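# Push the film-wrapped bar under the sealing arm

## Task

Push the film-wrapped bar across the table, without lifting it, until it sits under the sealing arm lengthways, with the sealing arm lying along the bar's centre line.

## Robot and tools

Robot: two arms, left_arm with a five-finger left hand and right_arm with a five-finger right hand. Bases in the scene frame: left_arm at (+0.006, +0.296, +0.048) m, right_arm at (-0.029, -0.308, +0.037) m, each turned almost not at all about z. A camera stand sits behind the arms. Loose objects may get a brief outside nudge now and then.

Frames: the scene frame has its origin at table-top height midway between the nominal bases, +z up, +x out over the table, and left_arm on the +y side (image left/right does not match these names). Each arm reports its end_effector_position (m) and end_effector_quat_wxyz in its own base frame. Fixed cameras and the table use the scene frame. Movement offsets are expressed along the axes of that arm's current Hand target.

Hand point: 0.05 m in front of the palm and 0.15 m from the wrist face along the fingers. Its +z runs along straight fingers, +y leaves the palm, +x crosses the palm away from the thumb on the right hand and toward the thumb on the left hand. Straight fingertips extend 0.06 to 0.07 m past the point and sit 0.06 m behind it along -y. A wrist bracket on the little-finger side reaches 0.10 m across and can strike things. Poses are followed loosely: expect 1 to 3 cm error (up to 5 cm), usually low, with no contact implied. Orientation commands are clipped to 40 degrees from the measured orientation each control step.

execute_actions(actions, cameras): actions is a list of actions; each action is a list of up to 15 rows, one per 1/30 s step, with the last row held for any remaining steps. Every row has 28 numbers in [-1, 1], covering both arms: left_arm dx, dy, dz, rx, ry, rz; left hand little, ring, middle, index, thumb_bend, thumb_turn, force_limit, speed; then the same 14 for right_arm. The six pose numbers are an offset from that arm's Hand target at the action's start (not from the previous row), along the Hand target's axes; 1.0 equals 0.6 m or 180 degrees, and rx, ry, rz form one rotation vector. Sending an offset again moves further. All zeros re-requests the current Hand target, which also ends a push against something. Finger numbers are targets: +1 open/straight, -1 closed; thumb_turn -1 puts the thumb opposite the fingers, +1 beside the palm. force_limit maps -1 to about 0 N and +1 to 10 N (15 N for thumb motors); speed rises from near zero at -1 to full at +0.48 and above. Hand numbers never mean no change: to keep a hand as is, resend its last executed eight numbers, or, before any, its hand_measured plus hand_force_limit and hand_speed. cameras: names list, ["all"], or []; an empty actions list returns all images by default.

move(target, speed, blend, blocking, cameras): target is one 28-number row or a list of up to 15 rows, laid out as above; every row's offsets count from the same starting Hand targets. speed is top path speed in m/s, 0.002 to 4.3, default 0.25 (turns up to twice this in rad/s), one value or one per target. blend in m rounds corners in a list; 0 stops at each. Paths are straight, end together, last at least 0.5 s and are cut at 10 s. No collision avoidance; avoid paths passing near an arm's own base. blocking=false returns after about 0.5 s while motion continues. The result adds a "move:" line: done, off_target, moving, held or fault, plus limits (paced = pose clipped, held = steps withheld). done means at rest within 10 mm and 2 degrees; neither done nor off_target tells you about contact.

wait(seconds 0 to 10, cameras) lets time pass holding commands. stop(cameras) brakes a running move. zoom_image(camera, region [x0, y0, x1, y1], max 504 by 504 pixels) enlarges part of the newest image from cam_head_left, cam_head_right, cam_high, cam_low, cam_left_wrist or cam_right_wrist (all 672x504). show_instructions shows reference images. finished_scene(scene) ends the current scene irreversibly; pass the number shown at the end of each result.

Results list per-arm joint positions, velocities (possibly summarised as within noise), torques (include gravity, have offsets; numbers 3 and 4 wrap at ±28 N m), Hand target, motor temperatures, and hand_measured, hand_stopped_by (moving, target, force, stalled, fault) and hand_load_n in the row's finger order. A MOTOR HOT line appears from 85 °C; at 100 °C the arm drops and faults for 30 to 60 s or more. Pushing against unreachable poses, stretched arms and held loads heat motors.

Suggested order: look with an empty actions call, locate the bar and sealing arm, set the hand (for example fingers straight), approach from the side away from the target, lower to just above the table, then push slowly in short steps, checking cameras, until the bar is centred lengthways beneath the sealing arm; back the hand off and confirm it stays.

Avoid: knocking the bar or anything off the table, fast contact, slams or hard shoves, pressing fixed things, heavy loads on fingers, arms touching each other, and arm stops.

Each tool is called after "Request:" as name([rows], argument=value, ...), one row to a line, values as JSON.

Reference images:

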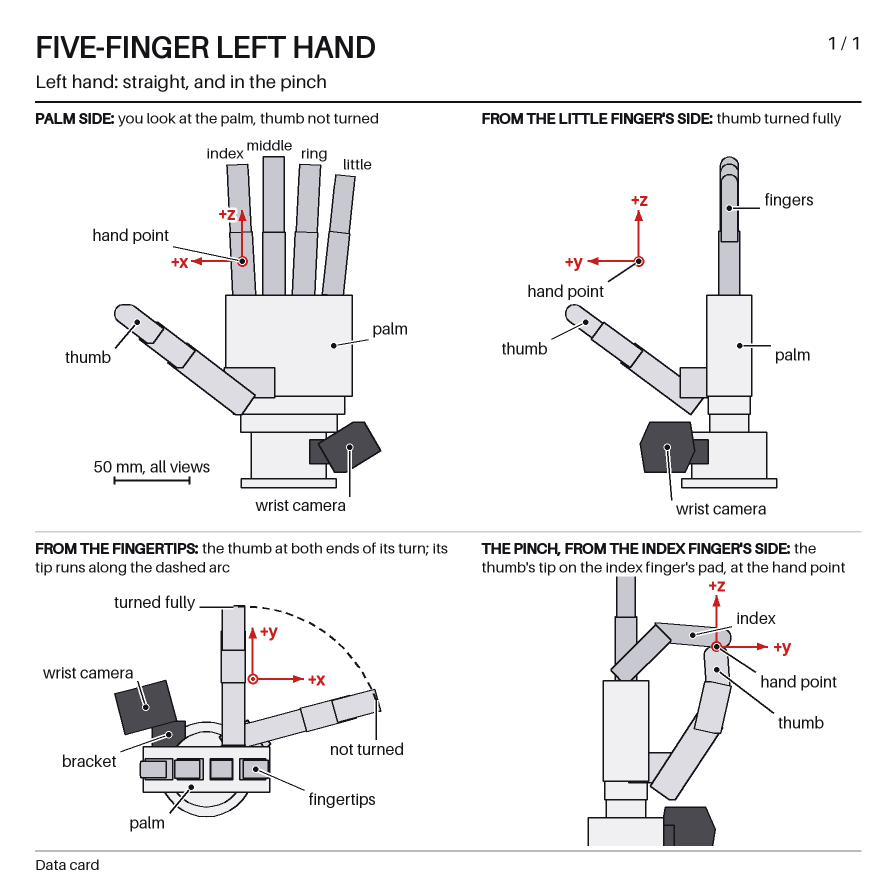

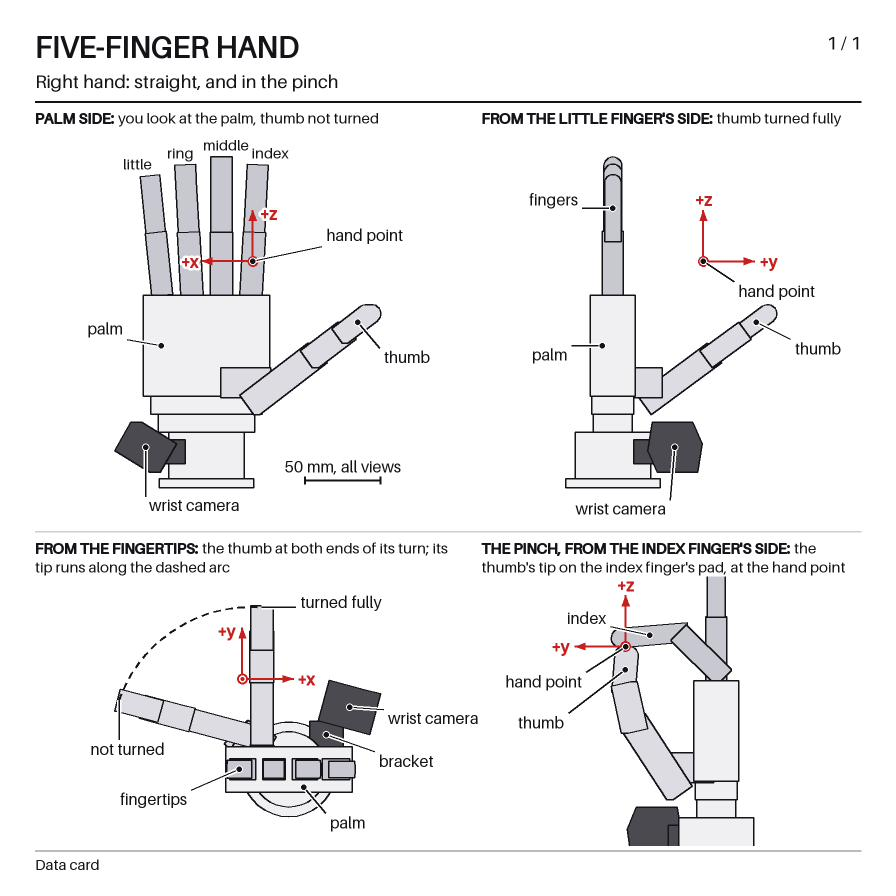

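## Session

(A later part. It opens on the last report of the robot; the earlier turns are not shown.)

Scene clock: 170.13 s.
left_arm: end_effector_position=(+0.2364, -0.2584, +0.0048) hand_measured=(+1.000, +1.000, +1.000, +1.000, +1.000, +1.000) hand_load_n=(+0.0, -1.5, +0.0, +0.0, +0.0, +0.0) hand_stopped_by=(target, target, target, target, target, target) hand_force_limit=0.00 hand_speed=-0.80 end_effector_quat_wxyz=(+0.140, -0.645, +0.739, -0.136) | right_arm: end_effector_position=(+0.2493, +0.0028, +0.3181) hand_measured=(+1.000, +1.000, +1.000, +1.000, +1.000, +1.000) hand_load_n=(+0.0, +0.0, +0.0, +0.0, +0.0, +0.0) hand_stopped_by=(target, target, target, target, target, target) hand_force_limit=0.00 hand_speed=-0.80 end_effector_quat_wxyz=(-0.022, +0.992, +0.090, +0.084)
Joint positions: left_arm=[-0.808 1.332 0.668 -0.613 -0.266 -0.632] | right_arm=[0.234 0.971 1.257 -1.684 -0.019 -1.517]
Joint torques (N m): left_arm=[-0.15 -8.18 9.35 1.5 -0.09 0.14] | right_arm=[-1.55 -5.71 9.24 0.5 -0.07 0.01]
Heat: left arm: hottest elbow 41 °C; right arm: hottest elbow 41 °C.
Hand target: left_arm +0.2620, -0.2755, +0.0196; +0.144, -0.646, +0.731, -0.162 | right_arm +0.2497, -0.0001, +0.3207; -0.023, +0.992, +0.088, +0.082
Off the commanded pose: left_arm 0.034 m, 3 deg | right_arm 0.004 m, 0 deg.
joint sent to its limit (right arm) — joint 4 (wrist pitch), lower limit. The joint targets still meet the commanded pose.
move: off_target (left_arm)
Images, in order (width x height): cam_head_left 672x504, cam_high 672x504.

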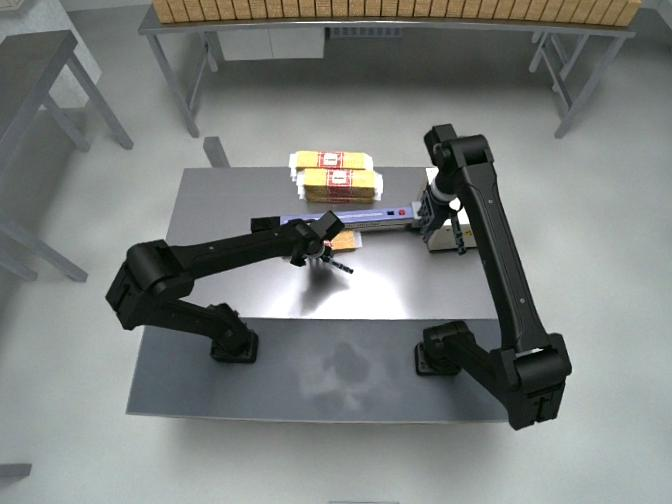

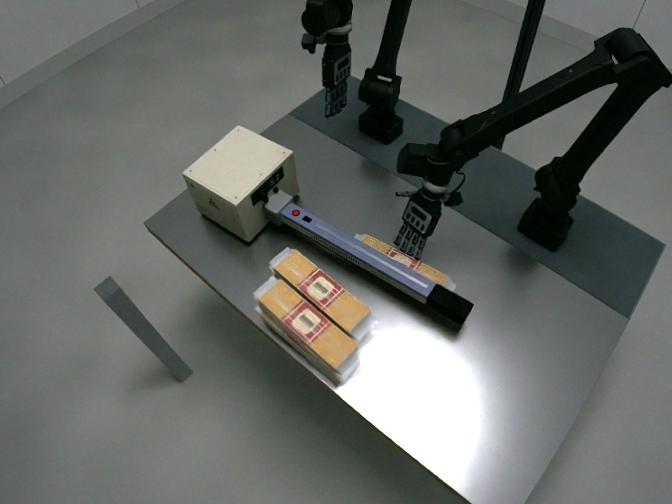

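Request:
move(target=[-0.0112,-0.0313,0.0110,0,0.00704,0.0151,1,1,1,1,1,1,0,-0.8,0,0,0,0,0,0,1,1,1,1,1,1,0,-0.8], speed=0.08, cameras=["cam_head_left","cam_high"])

Request:
zoom_image(camera="cam_high", region=[310, 180, 470, 300])

Request:
zoom_image(camera="cam_head_left", region=[240, 180, 400, 300])

Scene clock: 180.17 s.
left_arm: end_effector_position=(+0.2559, -0.2558, +0.0073) hand_measured=(+1.000, +1.000, +1.000, +1.000, +1.000, +1.000) hand_load_n=(+0.0, -1.5, +0.0, +0.0, -0.5, +0.0) hand_stopped_by=(target, target, target, target, target, target) hand_force_limit=0.00 hand_speed=-0.80 end_effector_quat_wxyz=(+0.134, -0.626, +0.756, -0.140) | right_arm: end_effector_position=(+0.2493, +0.0028, +0.3181) hand_measured=(+1.000, +1.000, +1.000, +1.000, +1.000, +1.000) hand_load_n=(+0.0, +0.0, +0.0, +0.0, +0.0, +0.0) hand_stopped_by=(target, target, target, target, target, target) hand_force_limit=0.00 hand_speed=-0.80 end_effector_quat_wxyz=(-0.022, +0.992, +0.090, +0.084)
Joint positions: left_arm=[-0.752 1.357 0.697 -0.591 -0.228 -0.528] | right_arm=[0.234 0.971 1.257 -1.684 -0.019 -1.517]
Joint torques (N m): left_arm=[-0.21 -8.59 9.39 1.57 -0.05 0.16] | right_arm=[-2.14 -5.36 9.21 0.42 -0.04 -0.03]
Heat: left arm: hottest elbow 41 °C; right arm: hottest elbow 41 °C.
Hand target: left_arm +0.2825, -0.2713, +0.0217; +0.139, -0.627, +0.748, -0.166 | right_arm +0.2497, -0.0001, +0.3207; -0.023, +0.992, +0.088, +0.082
Off the commanded pose: left_arm 0.034 m, 3 deg | right_arm 0.004 m, 0 deg.
joint sent to its limit (right arm) — joint 4 (wrist pitch), lower limit. The joint targets still meet the commanded pose.
move: off_target (left_arm)
Images, in order (width x height): cam_head_left 672x504, cam_high 672x504.

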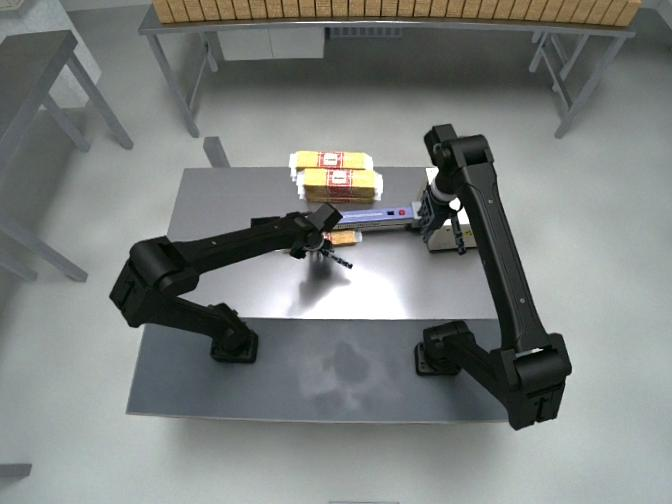

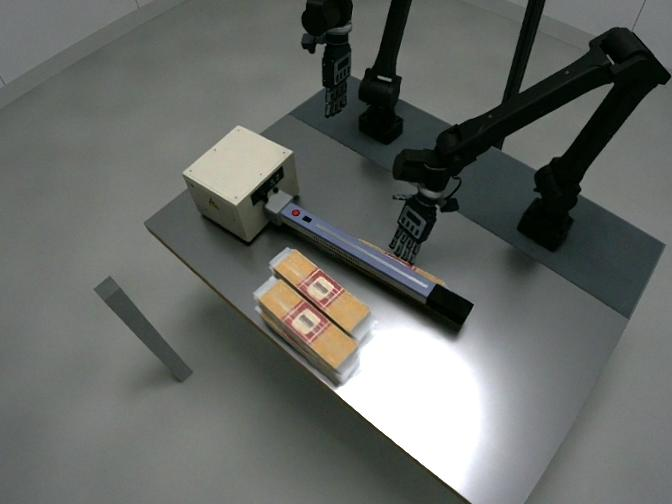

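Scaled by 3.150 from the camera's 672x504 image, which has a finer 960x720 frame.

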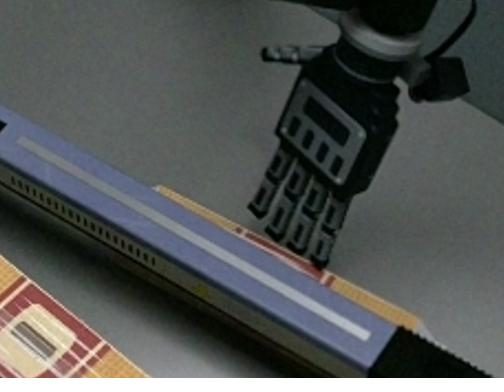

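Scaled by 3.150 from the camera's 672x504 image, which has a finer 960x720 frame.

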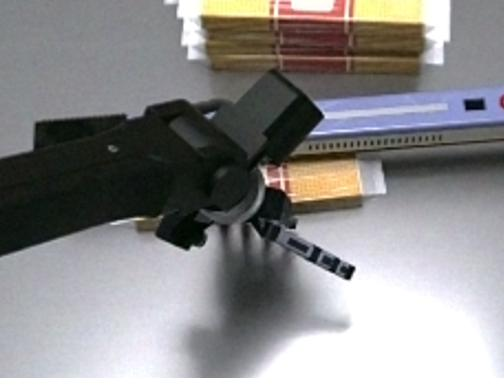

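Request:
move([
  [0.0043,0.0188,-0.0178,0,0,0,1,1,1,1,1,1,0,-0.8,0,0,0,0,0,0,1,1,1,1,1,1,0,-0.8],
  [-0.0367,0.0253,-0.0208,0,0,0,1,1,1,1,1,1,0,-0.8,0,0,0,0,0,0,1,1,1,1,1,1,0,-0.8],
  [-0.0473,-0.0262,0.0123,0,0,0,1,1,1,1,1,1,0,-0.8,0,0,0,0,0,0,1,1,1,1,1,1,0,-0.8],
], speed=0.08, cameras=["cam_head_left","cam_high"])

Request:
zoom_image(camera="cam_high", region=[310, 180, 470, 300])

Request:
zoom_image(camera="cam_head_left", region=[240, 180, 400, 300])

Scene clock: 205.30 s.
left_arm: end_effector_position=(+0.2867, -0.2401, +0.0165) hand_measured=(+1.000, +1.000, +1.000, +1.000, +1.000, +1.000) hand_load_n=(+0.0, +0.0, +0.0, +0.0, +0.0, +0.0) hand_stopped_by=(target, target, target, target, target, target) hand_force_limit=0.00 hand_speed=-0.80 end_effector_quat_wxyz=(+0.136, -0.625, +0.752, -0.157) | right_arm: end_effector_position=(+0.2493, +0.0028, +0.3181) hand_measured=(+1.000, +1.000, +1.000, +1.000, +1.000, +1.000) hand_load_n=(+0.0, +0.0, +0.0, +0.0, +0.0, +0.0) hand_stopped_by=(target, target, target, target, target, target) hand_force_limit=0.00 hand_speed=-0.80 end_effector_quat_wxyz=(-0.022, +0.992, +0.090, +0.084)
Joint positions: left_arm=[-0.656 1.35 0.712 -0.559 -0.194 -0.436] | right_arm=[0.234 0.971 1.257 -1.684 -0.019 -1.517]
Joint torques (N m): left_arm=[-0.26 -7.71 8.47 1.28 0.06 0.12] | right_arm=[-2.32 -5.36 9.17 0.42 -0.12 -0.01]
Heat: left arm: hottest elbow 41 °C; right arm: hottest elbow 41 °C.
Hand target: left_arm +0.3046, -0.2464, +0.0216; +0.139, -0.627, +0.748, -0.166 | right_arm +0.2497, -0.0001, +0.3207; -0.023, +0.992, +0.088, +0.082
Off the commanded pose: left_arm 0.020 m, 1 deg | right_arm 0.004 m, 0 deg.
joint sent to its limit (right arm) — joint 4 (wrist pitch), lower limit. The joint targets still meet the commanded pose.
move: off_target (left_arm)
Images, in order (width x height): cam_head_left 672x504, cam_high 672x504.

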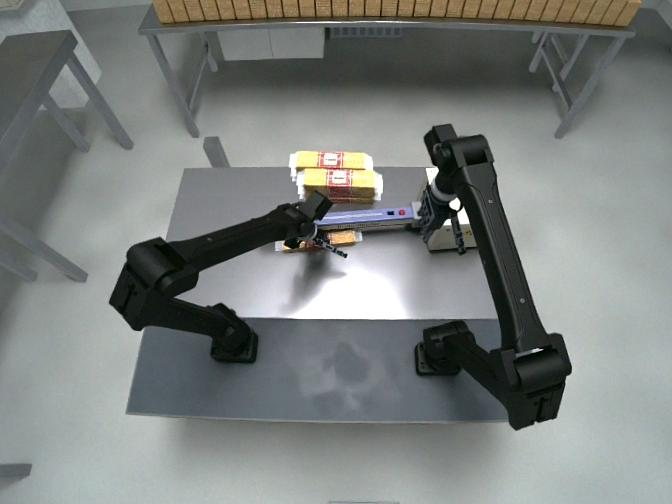

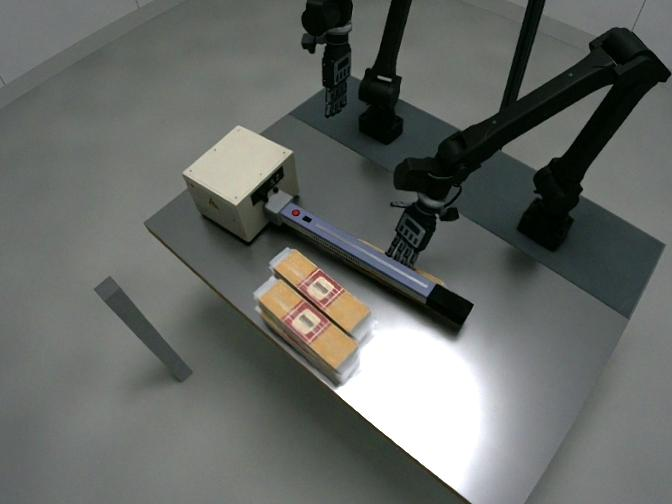

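Scaled by 3.150 from the camera's 672x504 image, which has a finer 960x720 frame.

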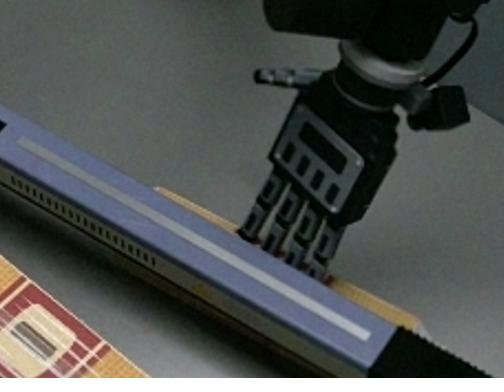

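Scaled by 3.150 from the camera's 672x504 image, which has a finer 960x720 frame.

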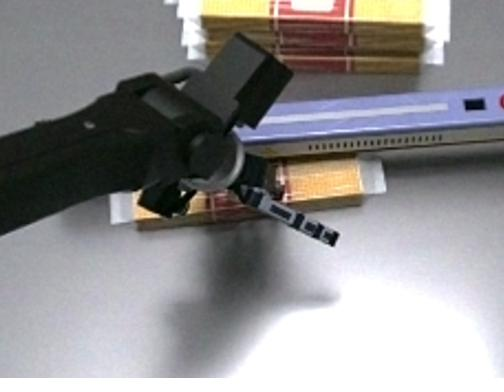

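Request:
move([
  [0.0145,0.0638,-0.0573,0,0,0,1,1,1,1,1,1,0,-0.8,0,0,0,0,0,0,1,1,1,1,1,1,0,-0.8],
  [0.0145,0.0828,-0.0165,0,0,0,1,1,1,1,1,1,0,-0.8,0,0,0,0,0,0,1,1,1,1,1,1,0,-0.8],
], speed=0.1, cameras=["cam_head_left","cam_high"])

Request:
zoom_image(camera="cam_high", region=[310, 180, 470, 300])

Request:
zoom_image(camera="cam_head_left", region=[240, 180, 400, 300])

Scene clock: 215.63 s.
left_arm: end_effector_position=(+0.2572, -0.2420, +0.0131) hand_measured=(+1.000, +1.000, +1.000, +1.000, +1.000, +1.000) hand_load_n=(+0.0, +0.0, +0.0, +0.0, +0.0, +0.0) hand_stopped_by=(target, target, target, target, target, target) hand_force_limit=0.00 hand_speed=-0.80 end_effector_quat_wxyz=(+0.140, -0.629, +0.746, -0.165) | right_arm: end_effector_position=(+0.2493, +0.0028, +0.3181) hand_measured=(+1.000, +1.000, +1.000, +1.000, +1.000, +1.000) hand_load_n=(+0.0, +0.0, -0.5, +0.0, +0.0, +0.0) hand_stopped_by=(target, target, target, target, target, target) hand_force_limit=0.00 hand_speed=-0.80 end_effector_quat_wxyz=(-0.022, +0.992, +0.090, +0.084)
Joint positions: left_arm=[-0.721 1.287 0.642 -0.548 -0.225 -0.508] | right_arm=[0.234 0.971 1.257 -1.684 -0.019 -1.517]
Joint torques (N m): left_arm=[-2.61 -7.71 5.71 1.33 -0.11 -0.01] | right_arm=[-2.61 -6.07 9.05 0.49 -0.06 -0.11]
Heat: left arm: hottest elbow 42 °C; right arm: hottest elbow 41 °C.
Hand target: left_arm +0.2545, -0.2464, +0.0095; +0.139, -0.627, +0.748, -0.166 | right_arm +0.2497, -0.0001, +0.3207; -0.023, +0.992, +0.088, +0.082
Off the commanded pose: left_arm 0.006 m, 0 deg | right_arm 0.004 m, 0 deg.
joint sent to its limit (right arm) — joint 4 (wrist pitch), lower limit. The joint targets still meet the commanded pose.
move: done
Images, in order (width x height): cam_head_left 672x504, cam_high 672x504.

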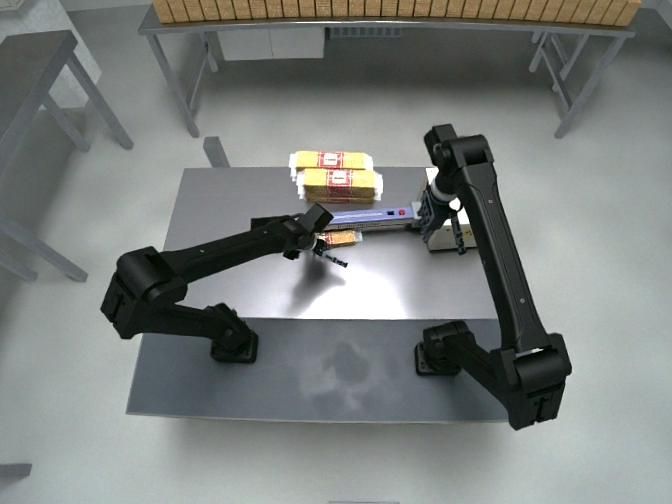

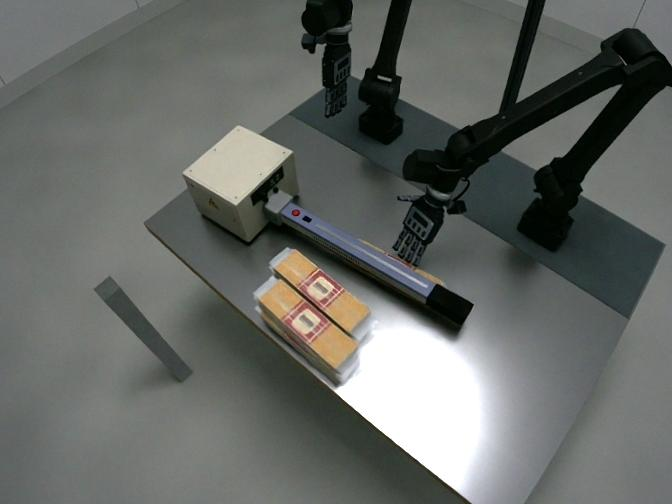

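Scaled by 3.150 from the camera's 672x504 image, which has a finer 960x720 frame.

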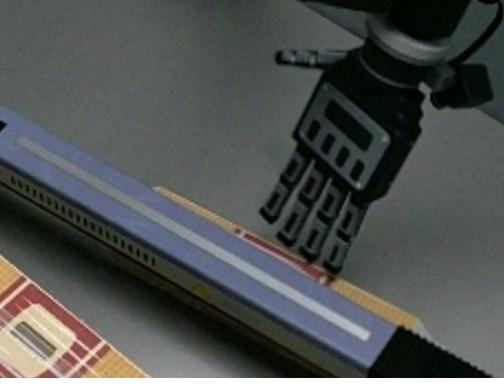

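Scaled by 3.150 from the camera's 672x504 image, which has a finer 960x720 frame.

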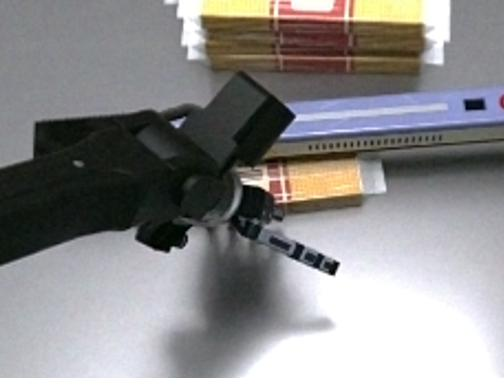

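Request:
move([
  [0.0058,0.0298,-0.0138,0,0,0,1,1,1,1,1,1,0,-0.8,0,0,0,0,0,0,1,1,1,1,1,1,0,-0.8],
  [0.0058,0.0368,0.0013,0,0,0,1,1,1,1,1,1,0,-0.8,0,0,0,0,0,0,1,1,1,1,1,1,0,-0.8],
  [-0.0058,-0.0298,0.0138,0,0,0,1,1,1,1,1,1,0,-0.8,0,0,0,0,0,0,1,1,1,1,1,1,0,-0.8],
], speed=0.08, cameras=["cam_head_left","cam_high"])

Request:
zoom_image(camera="cam_high", region=[310, 180, 470, 300])

Request:
zoom_image(camera="cam_head_left", region=[240, 180, 400, 300])

Scene clock: 224.03 s.
left_arm: end_effector_position=(+0.2527, -0.2350, -0.0031) hand_measured=(+1.000, +1.000, +1.000, +1.000, +1.000, +1.000) hand_load_n=(-0.5, +0.0, +0.0, +0.0, +0.0, +0.0) hand_stopped_by=(target, target, target, target, target, target) hand_force_limit=0.00 hand_speed=-0.80 end_effector_quat_wxyz=(+0.135, -0.626, +0.753, -0.149) | right_arm: end_effector_position=(+0.2493, +0.0028, +0.3181) hand_measured=(+1.000, +1.000, +1.000, +1.000, +1.000, +1.000) hand_load_n=(+0.0, +0.0, +0.0, +0.0, +0.0, +0.0) hand_stopped_by=(target, target, target, target, target, target) hand_force_limit=0.00 hand_speed=-0.80 end_effector_quat_wxyz=(-0.022, +0.992, +0.090, +0.084)
Joint positions: left_arm=[-0.71 1.322 0.626 -0.528 -0.214 -0.489] | right_arm=[0.234 0.971 1.257 -1.684 -0.019 -1.517]
Joint torques (N m): left_arm=[-0.15 -7.82 9.02 0.95 0 0.18] | right_arm=[-2.08 -5.36 9.21 0.24 -0.09 0]
Heat: left arm: hottest elbow 41 °C; right arm: hottest elbow 41 °C.
Hand target: left_arm +0.2745, -0.2464, +0.0095; +0.139, -0.627, +0.748, -0.166 | right_arm +0.2497, -0.0001, +0.3207; -0.023, +0.992, +0.088, +0.082
Off the commanded pose: left_arm 0.028 m, 2 deg | right_arm 0.004 m, 0 deg.
joint sent to its limit (right arm) — joint 4 (wrist pitch), lower limit. The joint targets still meet the commanded pose.
move: off_target (left_arm)
Images, in order (width x height): cam_head_left 672x504, cam_high 672x504.

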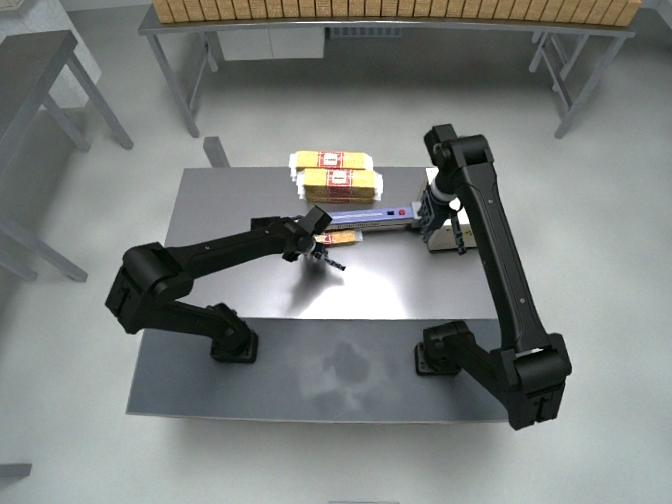

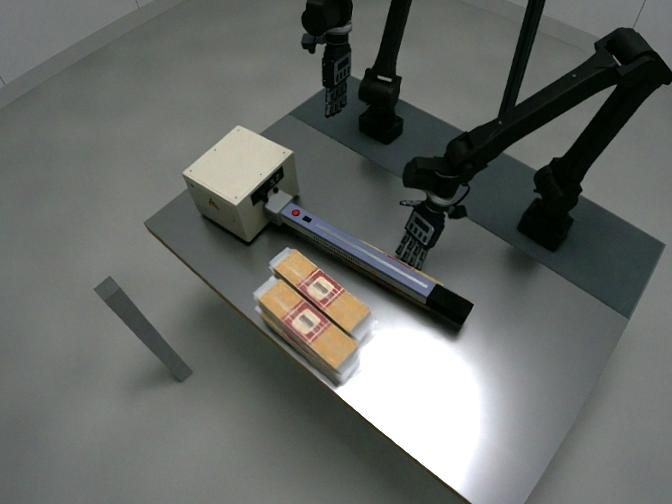

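Scaled by 3.150 from the camera's 672x504 image, which has a finer 960x720 frame.

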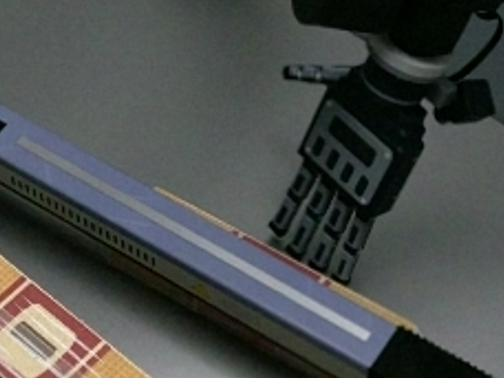

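Scaled by 3.150 from the camera's 672x504 image, which has a finer 960x720 frame.

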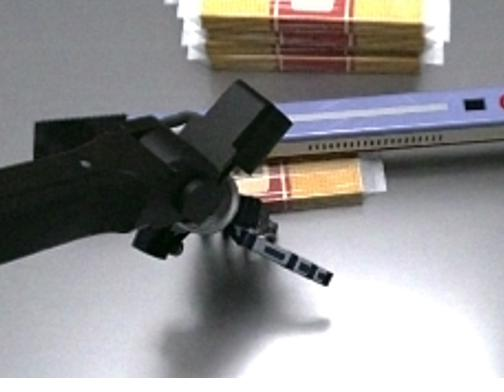

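Request:
move([
  [0.0058,0.0270,-0.0198,0,0,0,1,1,1,1,1,1,0,-0.8,0,0,0,0,0,0,1,1,1,1,1,1,0,-0.8],
  [0.0550,0.0192,-0.0162,0,0,0,1,1,1,1,1,1,0,-0.8,0,0,0,0,0,0,1,1,1,1,1,1,0,-0.8],
  [0.0403,-0.0595,0.0112,0,0,0,1,1,1,1,1,1,0,-0.8,0,0,0,0,0,0,1,1,1,1,1,1,0,-0.8],
], speed=0.08, cameras=["cam_head_left","cam_high"])

Request:
zoom_image(camera="cam_high", region=[310, 180, 470, 300])

Request:
zoom_image(camera="cam_head_left", region=[240, 180, 400, 300])

Scene clock: 237.57 s.
left_arm: end_effector_position=(+0.2827, -0.2666, +0.0069) hand_measured=(+1.000, +1.000, +1.000, +1.000, +1.000, +1.000) hand_load_n=(+0.0, -1.5, +0.0, +0.0, +0.0, +0.0) hand_stopped_by=(target, target, target, target, target, target) hand_force_limit=0.00 hand_speed=-0.80 end_effector_quat_wxyz=(+0.135, -0.625, +0.754, -0.152) | right_arm: end_effector_position=(+0.2493, +0.0028, +0.3181) hand_measured=(+1.000, +1.000, +1.000, +1.000, +1.000, +1.000) hand_load_n=(+0.0, +0.0, +0.0, +0.0, +0.0, +0.0) hand_stopped_by=(target, target, target, target, target, target) hand_force_limit=0.00 hand_speed=-0.80 end_effector_quat_wxyz=(-0.022, +0.992, +0.090, +0.084)
Joint positions: left_arm=[-0.722 1.414 0.747 -0.555 -0.216 -0.498] | right_arm=[0.234 0.971 1.257 -1.684 -0.019 -1.517]
Joint torques (N m): left_arm=[-0.15 -9.29 9.22 0.85 -0.04 0.17] | right_arm=[-1.9 -5.77 9.36 0.43 -0.03 0.02]
Heat: left arm: hottest elbow 43 °C; right arm: hottest elbow 41 °C.
Hand target: left_arm +0.3050, -0.2765, +0.0187; +0.139, -0.627, +0.748, -0.166 | right_arm +0.2497, -0.0001, +0.3207; -0.023, +0.992, +0.088, +0.082
Off the commanded pose: left_arm 0.027 m, 2 deg | right_arm 0.004 m, 0 deg.
joint sent to its limit (right arm) — joint 4 (wrist pitch), lower limit. The joint targets still meet the commanded pose.
move: off_target (left_arm)
Images, in order (width x height): cam_head_left 672x504, cam_high 672x504.

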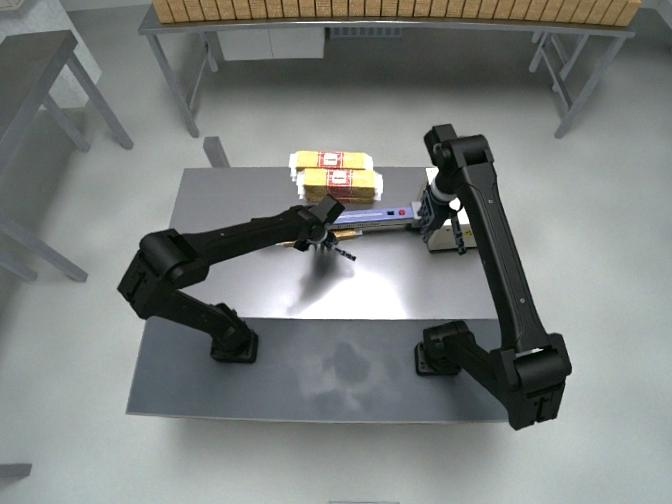

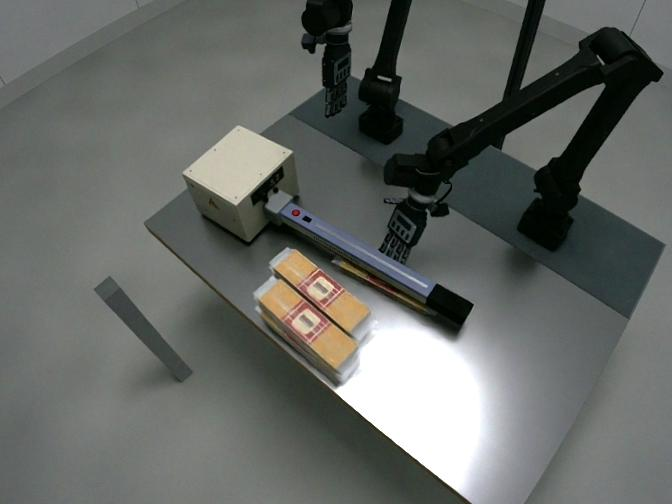

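Scaled by 3.150 from the camera's 672x504 image, which has a finer 960x720 frame.

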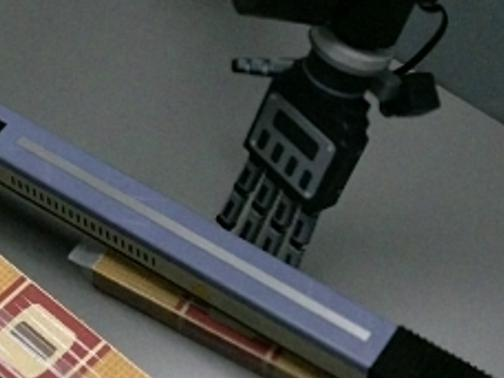

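Scaled by 3.150 from the camera's 672x504 image, which has a finer 960x720 frame.

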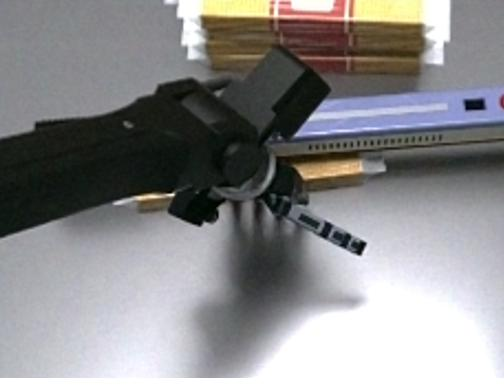

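Request:
move([
  [0.0072,0.0343,-0.0233,0,0,0,1,1,1,1,1,1,0,-0.8,0,0,0,0,0,0,1,1,1,1,1,1,0,-0.8],
  [-0.0748,0.0475,-0.0295,0,0,0,1,1,1,1,1,1,0,-0.8,0,0,0,0,0,0,1,1,1,1,1,1,0,-0.8],
  [-0.0825,0.0102,-0.0048,0,0,0,1,1,1,1,1,1,0,-0.8,0,0,0,0,0,0,1,1,1,1,1,1,0,-0.8],
], speed=0.08, cameras=["cam_head_left","cam_high"])

Request:
zoom_image(camera="cam_high", region=[310, 180, 470, 300])

Request:
zoom_image(camera="cam_head_left", region=[240, 180, 400, 300])

Scene clock: 254.37 s.
left_arm: end_effector_position=(+0.2873, -0.2216, +0.0147) hand_measured=(+1.000, +1.000, +1.000, +1.000, +1.000, +1.000) hand_load_n=(+0.0, +0.0, -0.5, +0.0, +0.0, +0.0) hand_stopped_by=(target, target, target, target, target, target) hand_force_limit=0.00 hand_speed=-0.80 end_effector_quat_wxyz=(+0.135, -0.624, +0.753, -0.158) | right_arm: end_effector_position=(+0.2493, +0.0028, +0.3181) hand_measured=(+1.000, +1.000, +1.000, +1.000, +1.000, +1.000) hand_load_n=(+0.0, +0.0, +0.0, +0.0, +0.0, +0.0) hand_stopped_by=(target, target, target, target, target, target) hand_force_limit=0.00 hand_speed=-0.80 end_effector_quat_wxyz=(-0.022, +0.992, +0.090, +0.084)
Joint positions: left_arm=[-0.608 1.324 0.681 -0.545 -0.172 -0.388] | right_arm=[0.234 0.971 1.257 -1.684 -0.019 -1.517]
Joint torques (N m): left_arm=[-0.03 -6.83 8.49 1.44 0.01 0.16] | right_arm=[-2.43 -5.66 9.09 0.42 -0.09 -0.03]
Heat: left arm: hottest elbow 42 °C; right arm: hottest elbow 41 °C.
Hand target: left_arm +0.3070, -0.2264, +0.0187; +0.139, -0.627, +0.748, -0.166 | right_arm +0.2497, -0.0001, +0.3207; -0.023, +0.992, +0.088, +0.082
Off the commanded pose: left_arm 0.021 m, 1 deg | right_arm 0.004 m, 0 deg.
joint sent to its limit (right arm) — joint 4 (wrist pitch), lower limit. The joint targets still meet the commanded pose.
move: off_target (left_arm)
Images, in order (width x height): cam_head_left 672x504, cam_high 672x504.

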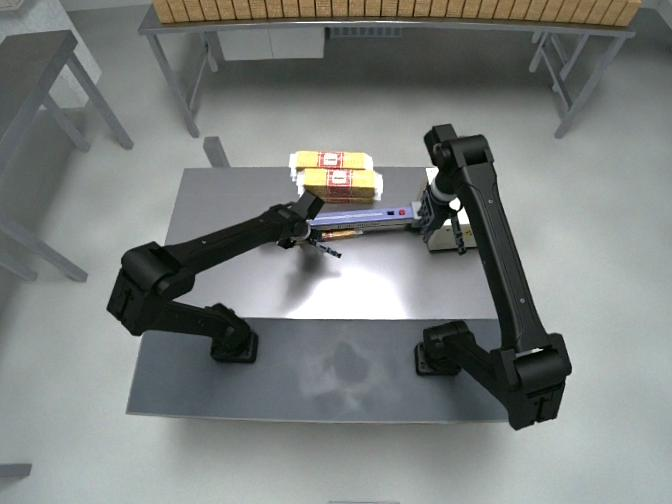

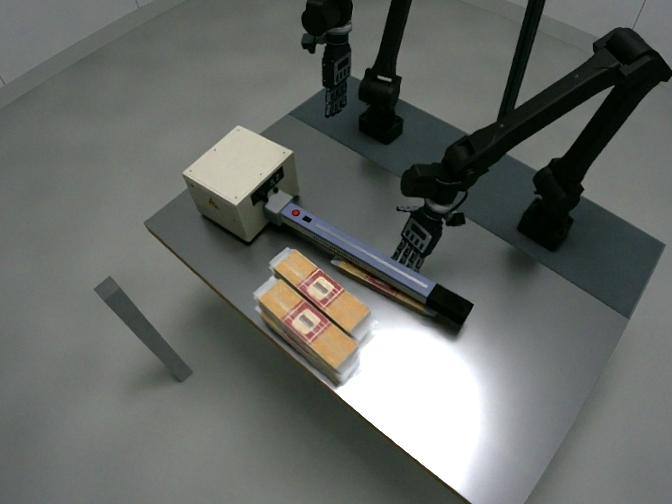

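Scaled by 3.150 from the camera's 672x504 image, which has a finer 960x720 frame.

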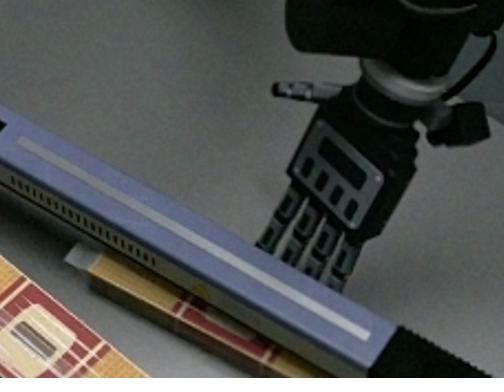

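Scaled by 3.150 from the camera's 672x504 image, which has a finer 960x720 frame.

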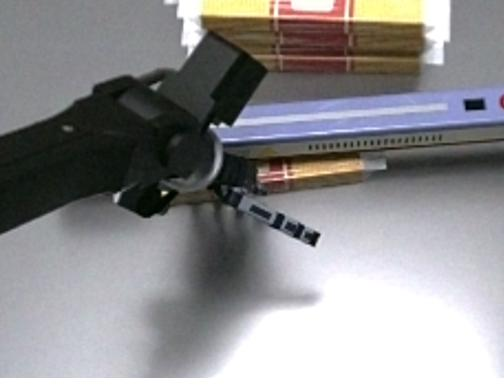

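Request:
move([
  [0.0102,0.0485,-0.0318,0,0,0,1,1,1,1,1,1,0,-0.8,0,0,0,0,0,0,1,1,1,1,1,1,0,-0.8],
  [0.0102,0.0638,0.0008,0,0,0,1,1,1,1,1,1,0,-0.8,0,0,0,0,0,0,1,1,1,1,1,1,0,-0.8],
  [0,0.0057,0.0122,0,0,0,1,1,1,1,1,1,0,-0.8,0,0,0,0,0,0,1,1,1,1,1,1,0,-0.8],
], speed=0.08, cameras=["cam_head_left","cam_high"])

Request:
zoom_image(camera="cam_high", region=[310, 180, 470, 300])

Request:
zoom_image(camera="cam_head_left", region=[240, 180, 400, 300])

Scene clock: 265.60 s.
left_arm: end_effector_position=(+0.2845, -0.2182, -0.0022) hand_measured=(+1.000, +1.000, +1.000, +1.000, +1.000, +1.000) hand_load_n=(-1.5, +0.0, +0.0, +0.0, +0.0, +0.0) hand_stopped_by=(target, target, target, target, target, target) hand_force_limit=0.00 hand_speed=-0.80 end_effector_quat_wxyz=(+0.133, -0.627, +0.752, -0.152) | right_arm: end_effector_position=(+0.2493, +0.0028, +0.3181) hand_measured=(+1.000, +1.000, +1.000, +1.000, +1.000, +1.000) hand_load_n=(+0.0, +0.0, +0.0, +0.0, +0.0, +0.0) hand_stopped_by=(target, target, target, target, target, target) hand_force_limit=0.00 hand_speed=-0.80 end_effector_quat_wxyz=(-0.022, +0.992, +0.090, +0.084)
Joint positions: left_arm=[-0.605 1.356 0.658 -0.503 -0.173 -0.391] | right_arm=[0.234 0.971 1.257 -1.684 -0.019 -1.517]
Joint torques (N m): left_arm=[-0.32 -8.35 9.13 0.77 0.02 0.17] | right_arm=[-1.61 -6.01 9.16 0.2 -0.1 -0.05]
Heat: left arm: hottest elbow 42 °C; right arm: hottest elbow 41 °C.
Hand target: left_arm +0.3070, -0.2264, +0.0105; +0.140, -0.627, +0.748, -0.166 | right_arm +0.2497, -0.0001, +0.3207; -0.023, +0.992, +0.088, +0.082
Off the commanded pose: left_arm 0.027 m, 2 deg | right_arm 0.004 m, 0 deg.
joint sent to its limit (right arm) — joint 4 (wrist pitch), lower limit. The joint targets still meet the commanded pose.
move: off_target (left_arm)
Images, in order (width x height): cam_head_left 672x504, cam_high 672x504.

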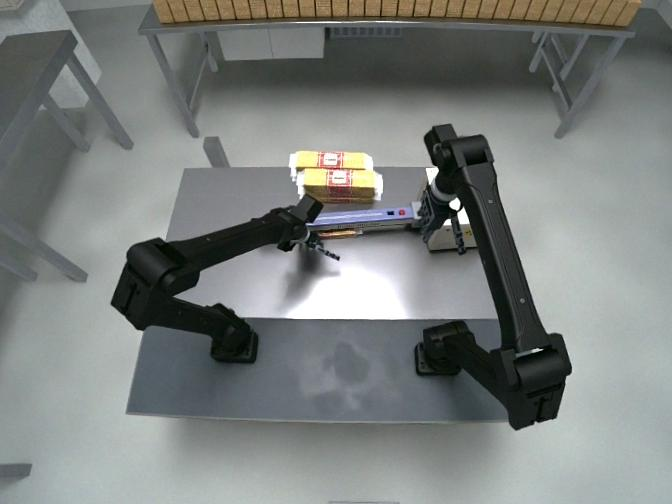

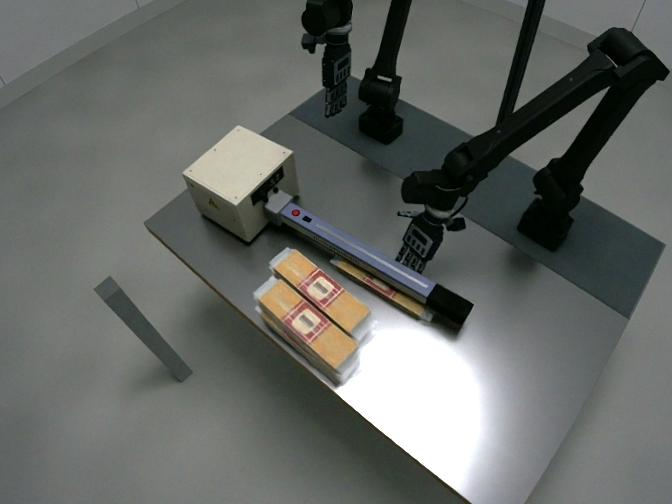

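Scaled by 3.150 from the camera's 672x504 image, which has a finer 960x720 frame.

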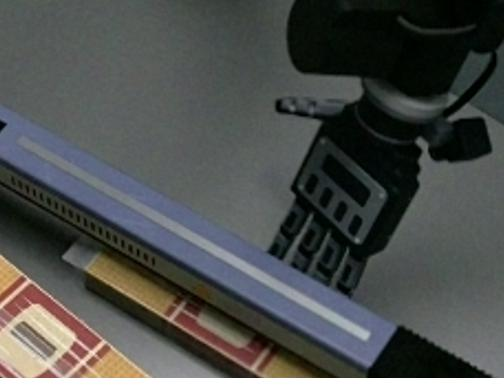

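Scaled by 3.150 from the camera's 672x504 image, which has a finer 960x720 frame.

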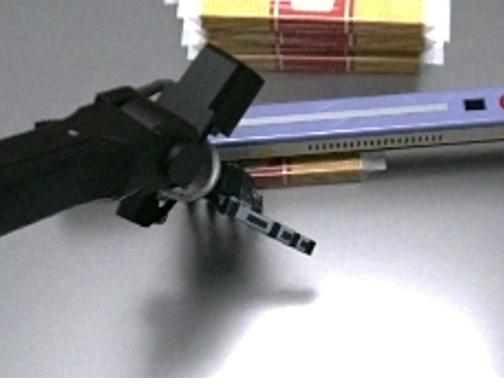

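Request:
move([
  [0.0289,0.1487,-0.0694,0,0,0,1,1,1,1,1,1,0,-0.8,0,0,0,0,0,0,1,1,1,1,1,1,0,-0.8],
  [-0.08,0.38,-0.24,0,0,0,1,1,1,1,1,1,0,-0.8,0,0,0,0,0,0,1,1,1,1,1,1,0,-0.8],
], speed=0.15, cameras=["cam_head_left","cam_head_right","cam_high","cam_left_wrist"])

Request:
zoom_image(camera="cam_high", region=[310, 190, 470, 310])

Request:
zoom_image(camera="cam_head_left", region=[240, 180, 400, 300])

Request:
zoom_image(camera="cam_head_right", region=[240, 180, 400, 300])

Scene clock: 272.73 s.
left_arm: end_effector_position=(+0.0879, -0.1515, +0.0312) hand_measured=(+1.000, +1.000, +1.000, +1.000, +1.000, +1.000) hand_load_n=(+0.0, +0.0, +0.0, +0.0, +0.0, +0.0) hand_stopped_by=(target, target, target, target, target, target) hand_force_limit=0.00 hand_speed=-0.80 end_effector_quat_wxyz=(+0.135, -0.614, +0.760, -0.162) | right_arm: end_effector_position=(+0.2493, +0.0028, +0.3181) hand_measured=(+1.000, +1.000, +1.000, +1.000, +1.000, +1.000) hand_load_n=(+0.0, +0.0, +0.0, +0.0, +0.0, +0.0) hand_stopped_by=(target, target, target, target, target, target) hand_force_limit=0.00 hand_speed=-0.80 end_effector_quat_wxyz=(-0.022, +0.992, +0.090, +0.084)
Joint positions: left_arm=[-1.034 0.588 0.342 -1.03 -0.312 -0.777] | right_arm=[0.234 0.971 1.257 -1.684 -0.019 -1.517]
Joint torques (N m): left_arm=[-0.32 0.85 7.24 1.16 -0.09 0.15] | right_arm=[-2.37 -5.36 9.11 0.65 -0.1 0.02]
Heat: left arm: hottest elbow 42 °C; right arm: hottest elbow 41 °C.
Hand target: left_arm +0.0921, -0.1530, +0.0325; +0.136, -0.617, +0.758, -0.164 (not the last commanded pose) | right_arm +0.2497, -0.0001, +0.3207; -0.023, +0.992, +0.088, +0.082
Off the commanded pose: left_arm 0.043 m, 2 deg | right_arm 0.004 m, 0 deg.
joint sent to its limit (right arm) — joint 4 (wrist pitch), lower limit. The joint targets still meet the commanded pose.
move: held (left_arm; a check stopped the path); path passed 1 of 2 targets; limits=held
pose unreachable (left arm): on one or more control steps of this call, first in action 0 (counted from 0), this arm could not follow its commanded pose, so it was not sent that pose on those steps. It may still have moved: this result reports where it is.
cause: moving toward the commanded pose would bring two parts of the arm too close to each other (joints 2 (shoulder) to 6 (wrist roll) lie between them).
Images, in order (width x height): cam_head_left 672x504, cam_head_right 672x504, cam_high 672x504, cam_left_wrist 672x504.

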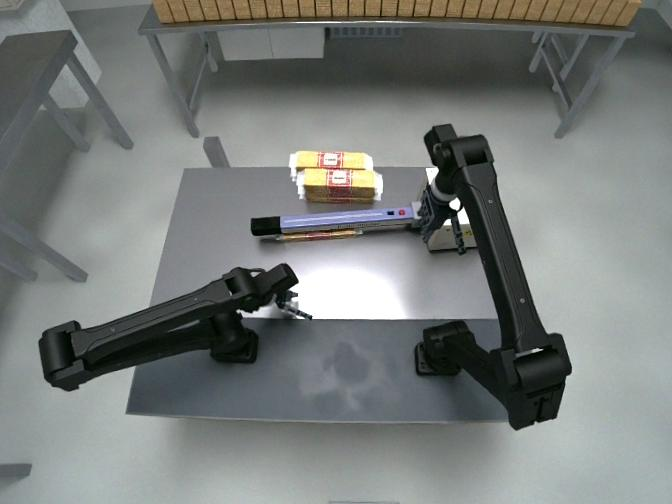

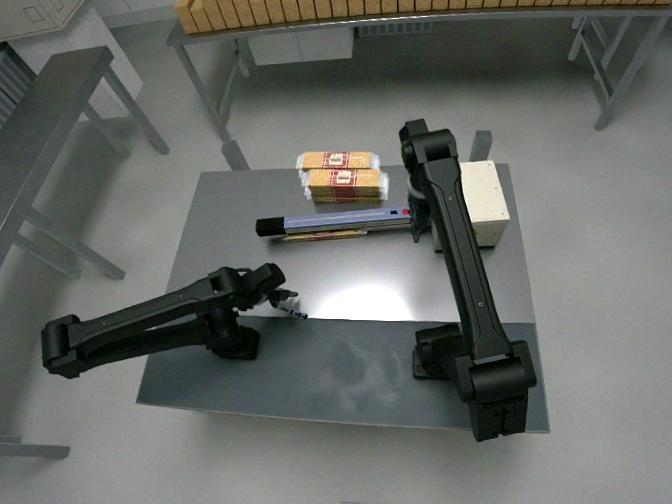

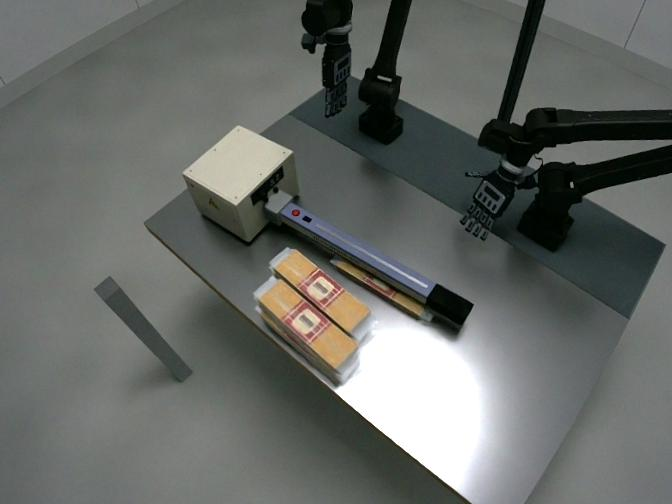

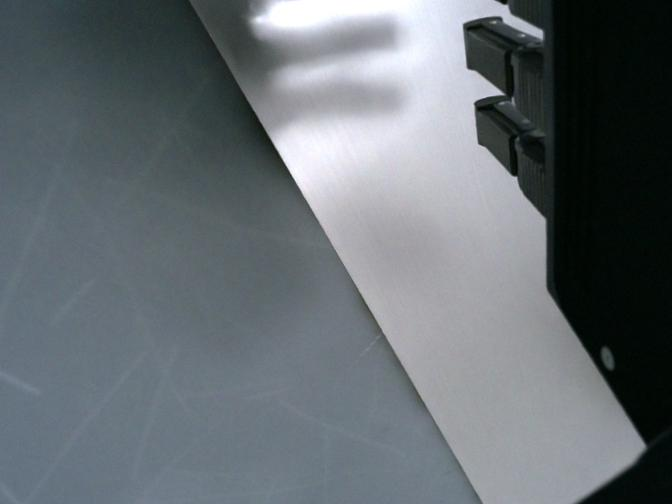

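Scaled by 3.150 from the camera's 672x504 image, which has a finer 960x720 frame.

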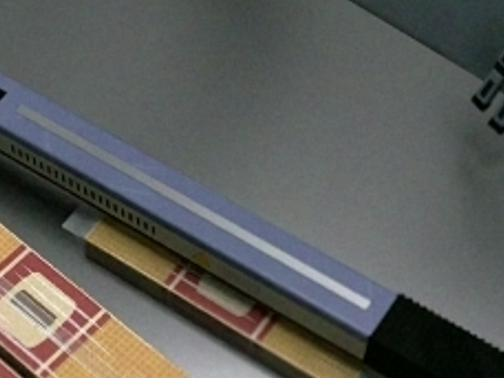

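Scaled by 3.150 from the camera's 672x504 image, which has a finer 960x720 frame.

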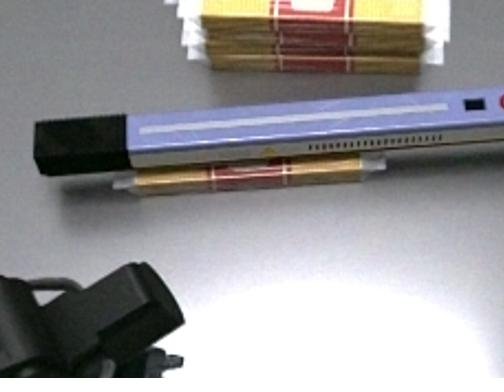

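Scaled by 3.150 from the camera's 672x504 image, which has a finer 960x720 frame.

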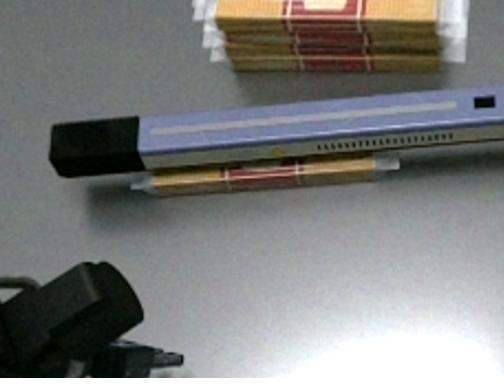

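Request:
zoom_image(camera="cam_head_left", region=[275, 210, 375, 250])

Request:
zoom_image(camera="cam_high", region=[330, 250, 430, 325])

Scaled by 5.040 from the camera's 672x504 image, which has a finer 960x720 frame.

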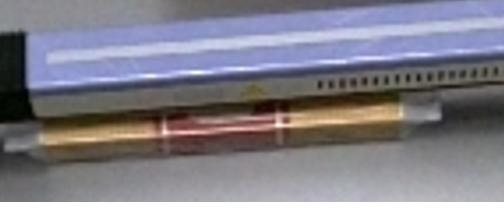

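Scaled by 5.040 from the camera's 672x504 image, which has a finer 960x720 frame.

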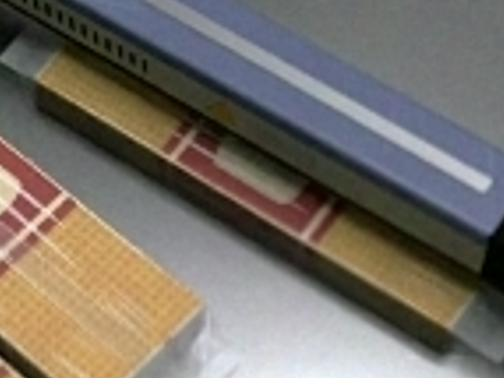

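Request:
finished_scene(scene=1)

The scene is finished: the task was done.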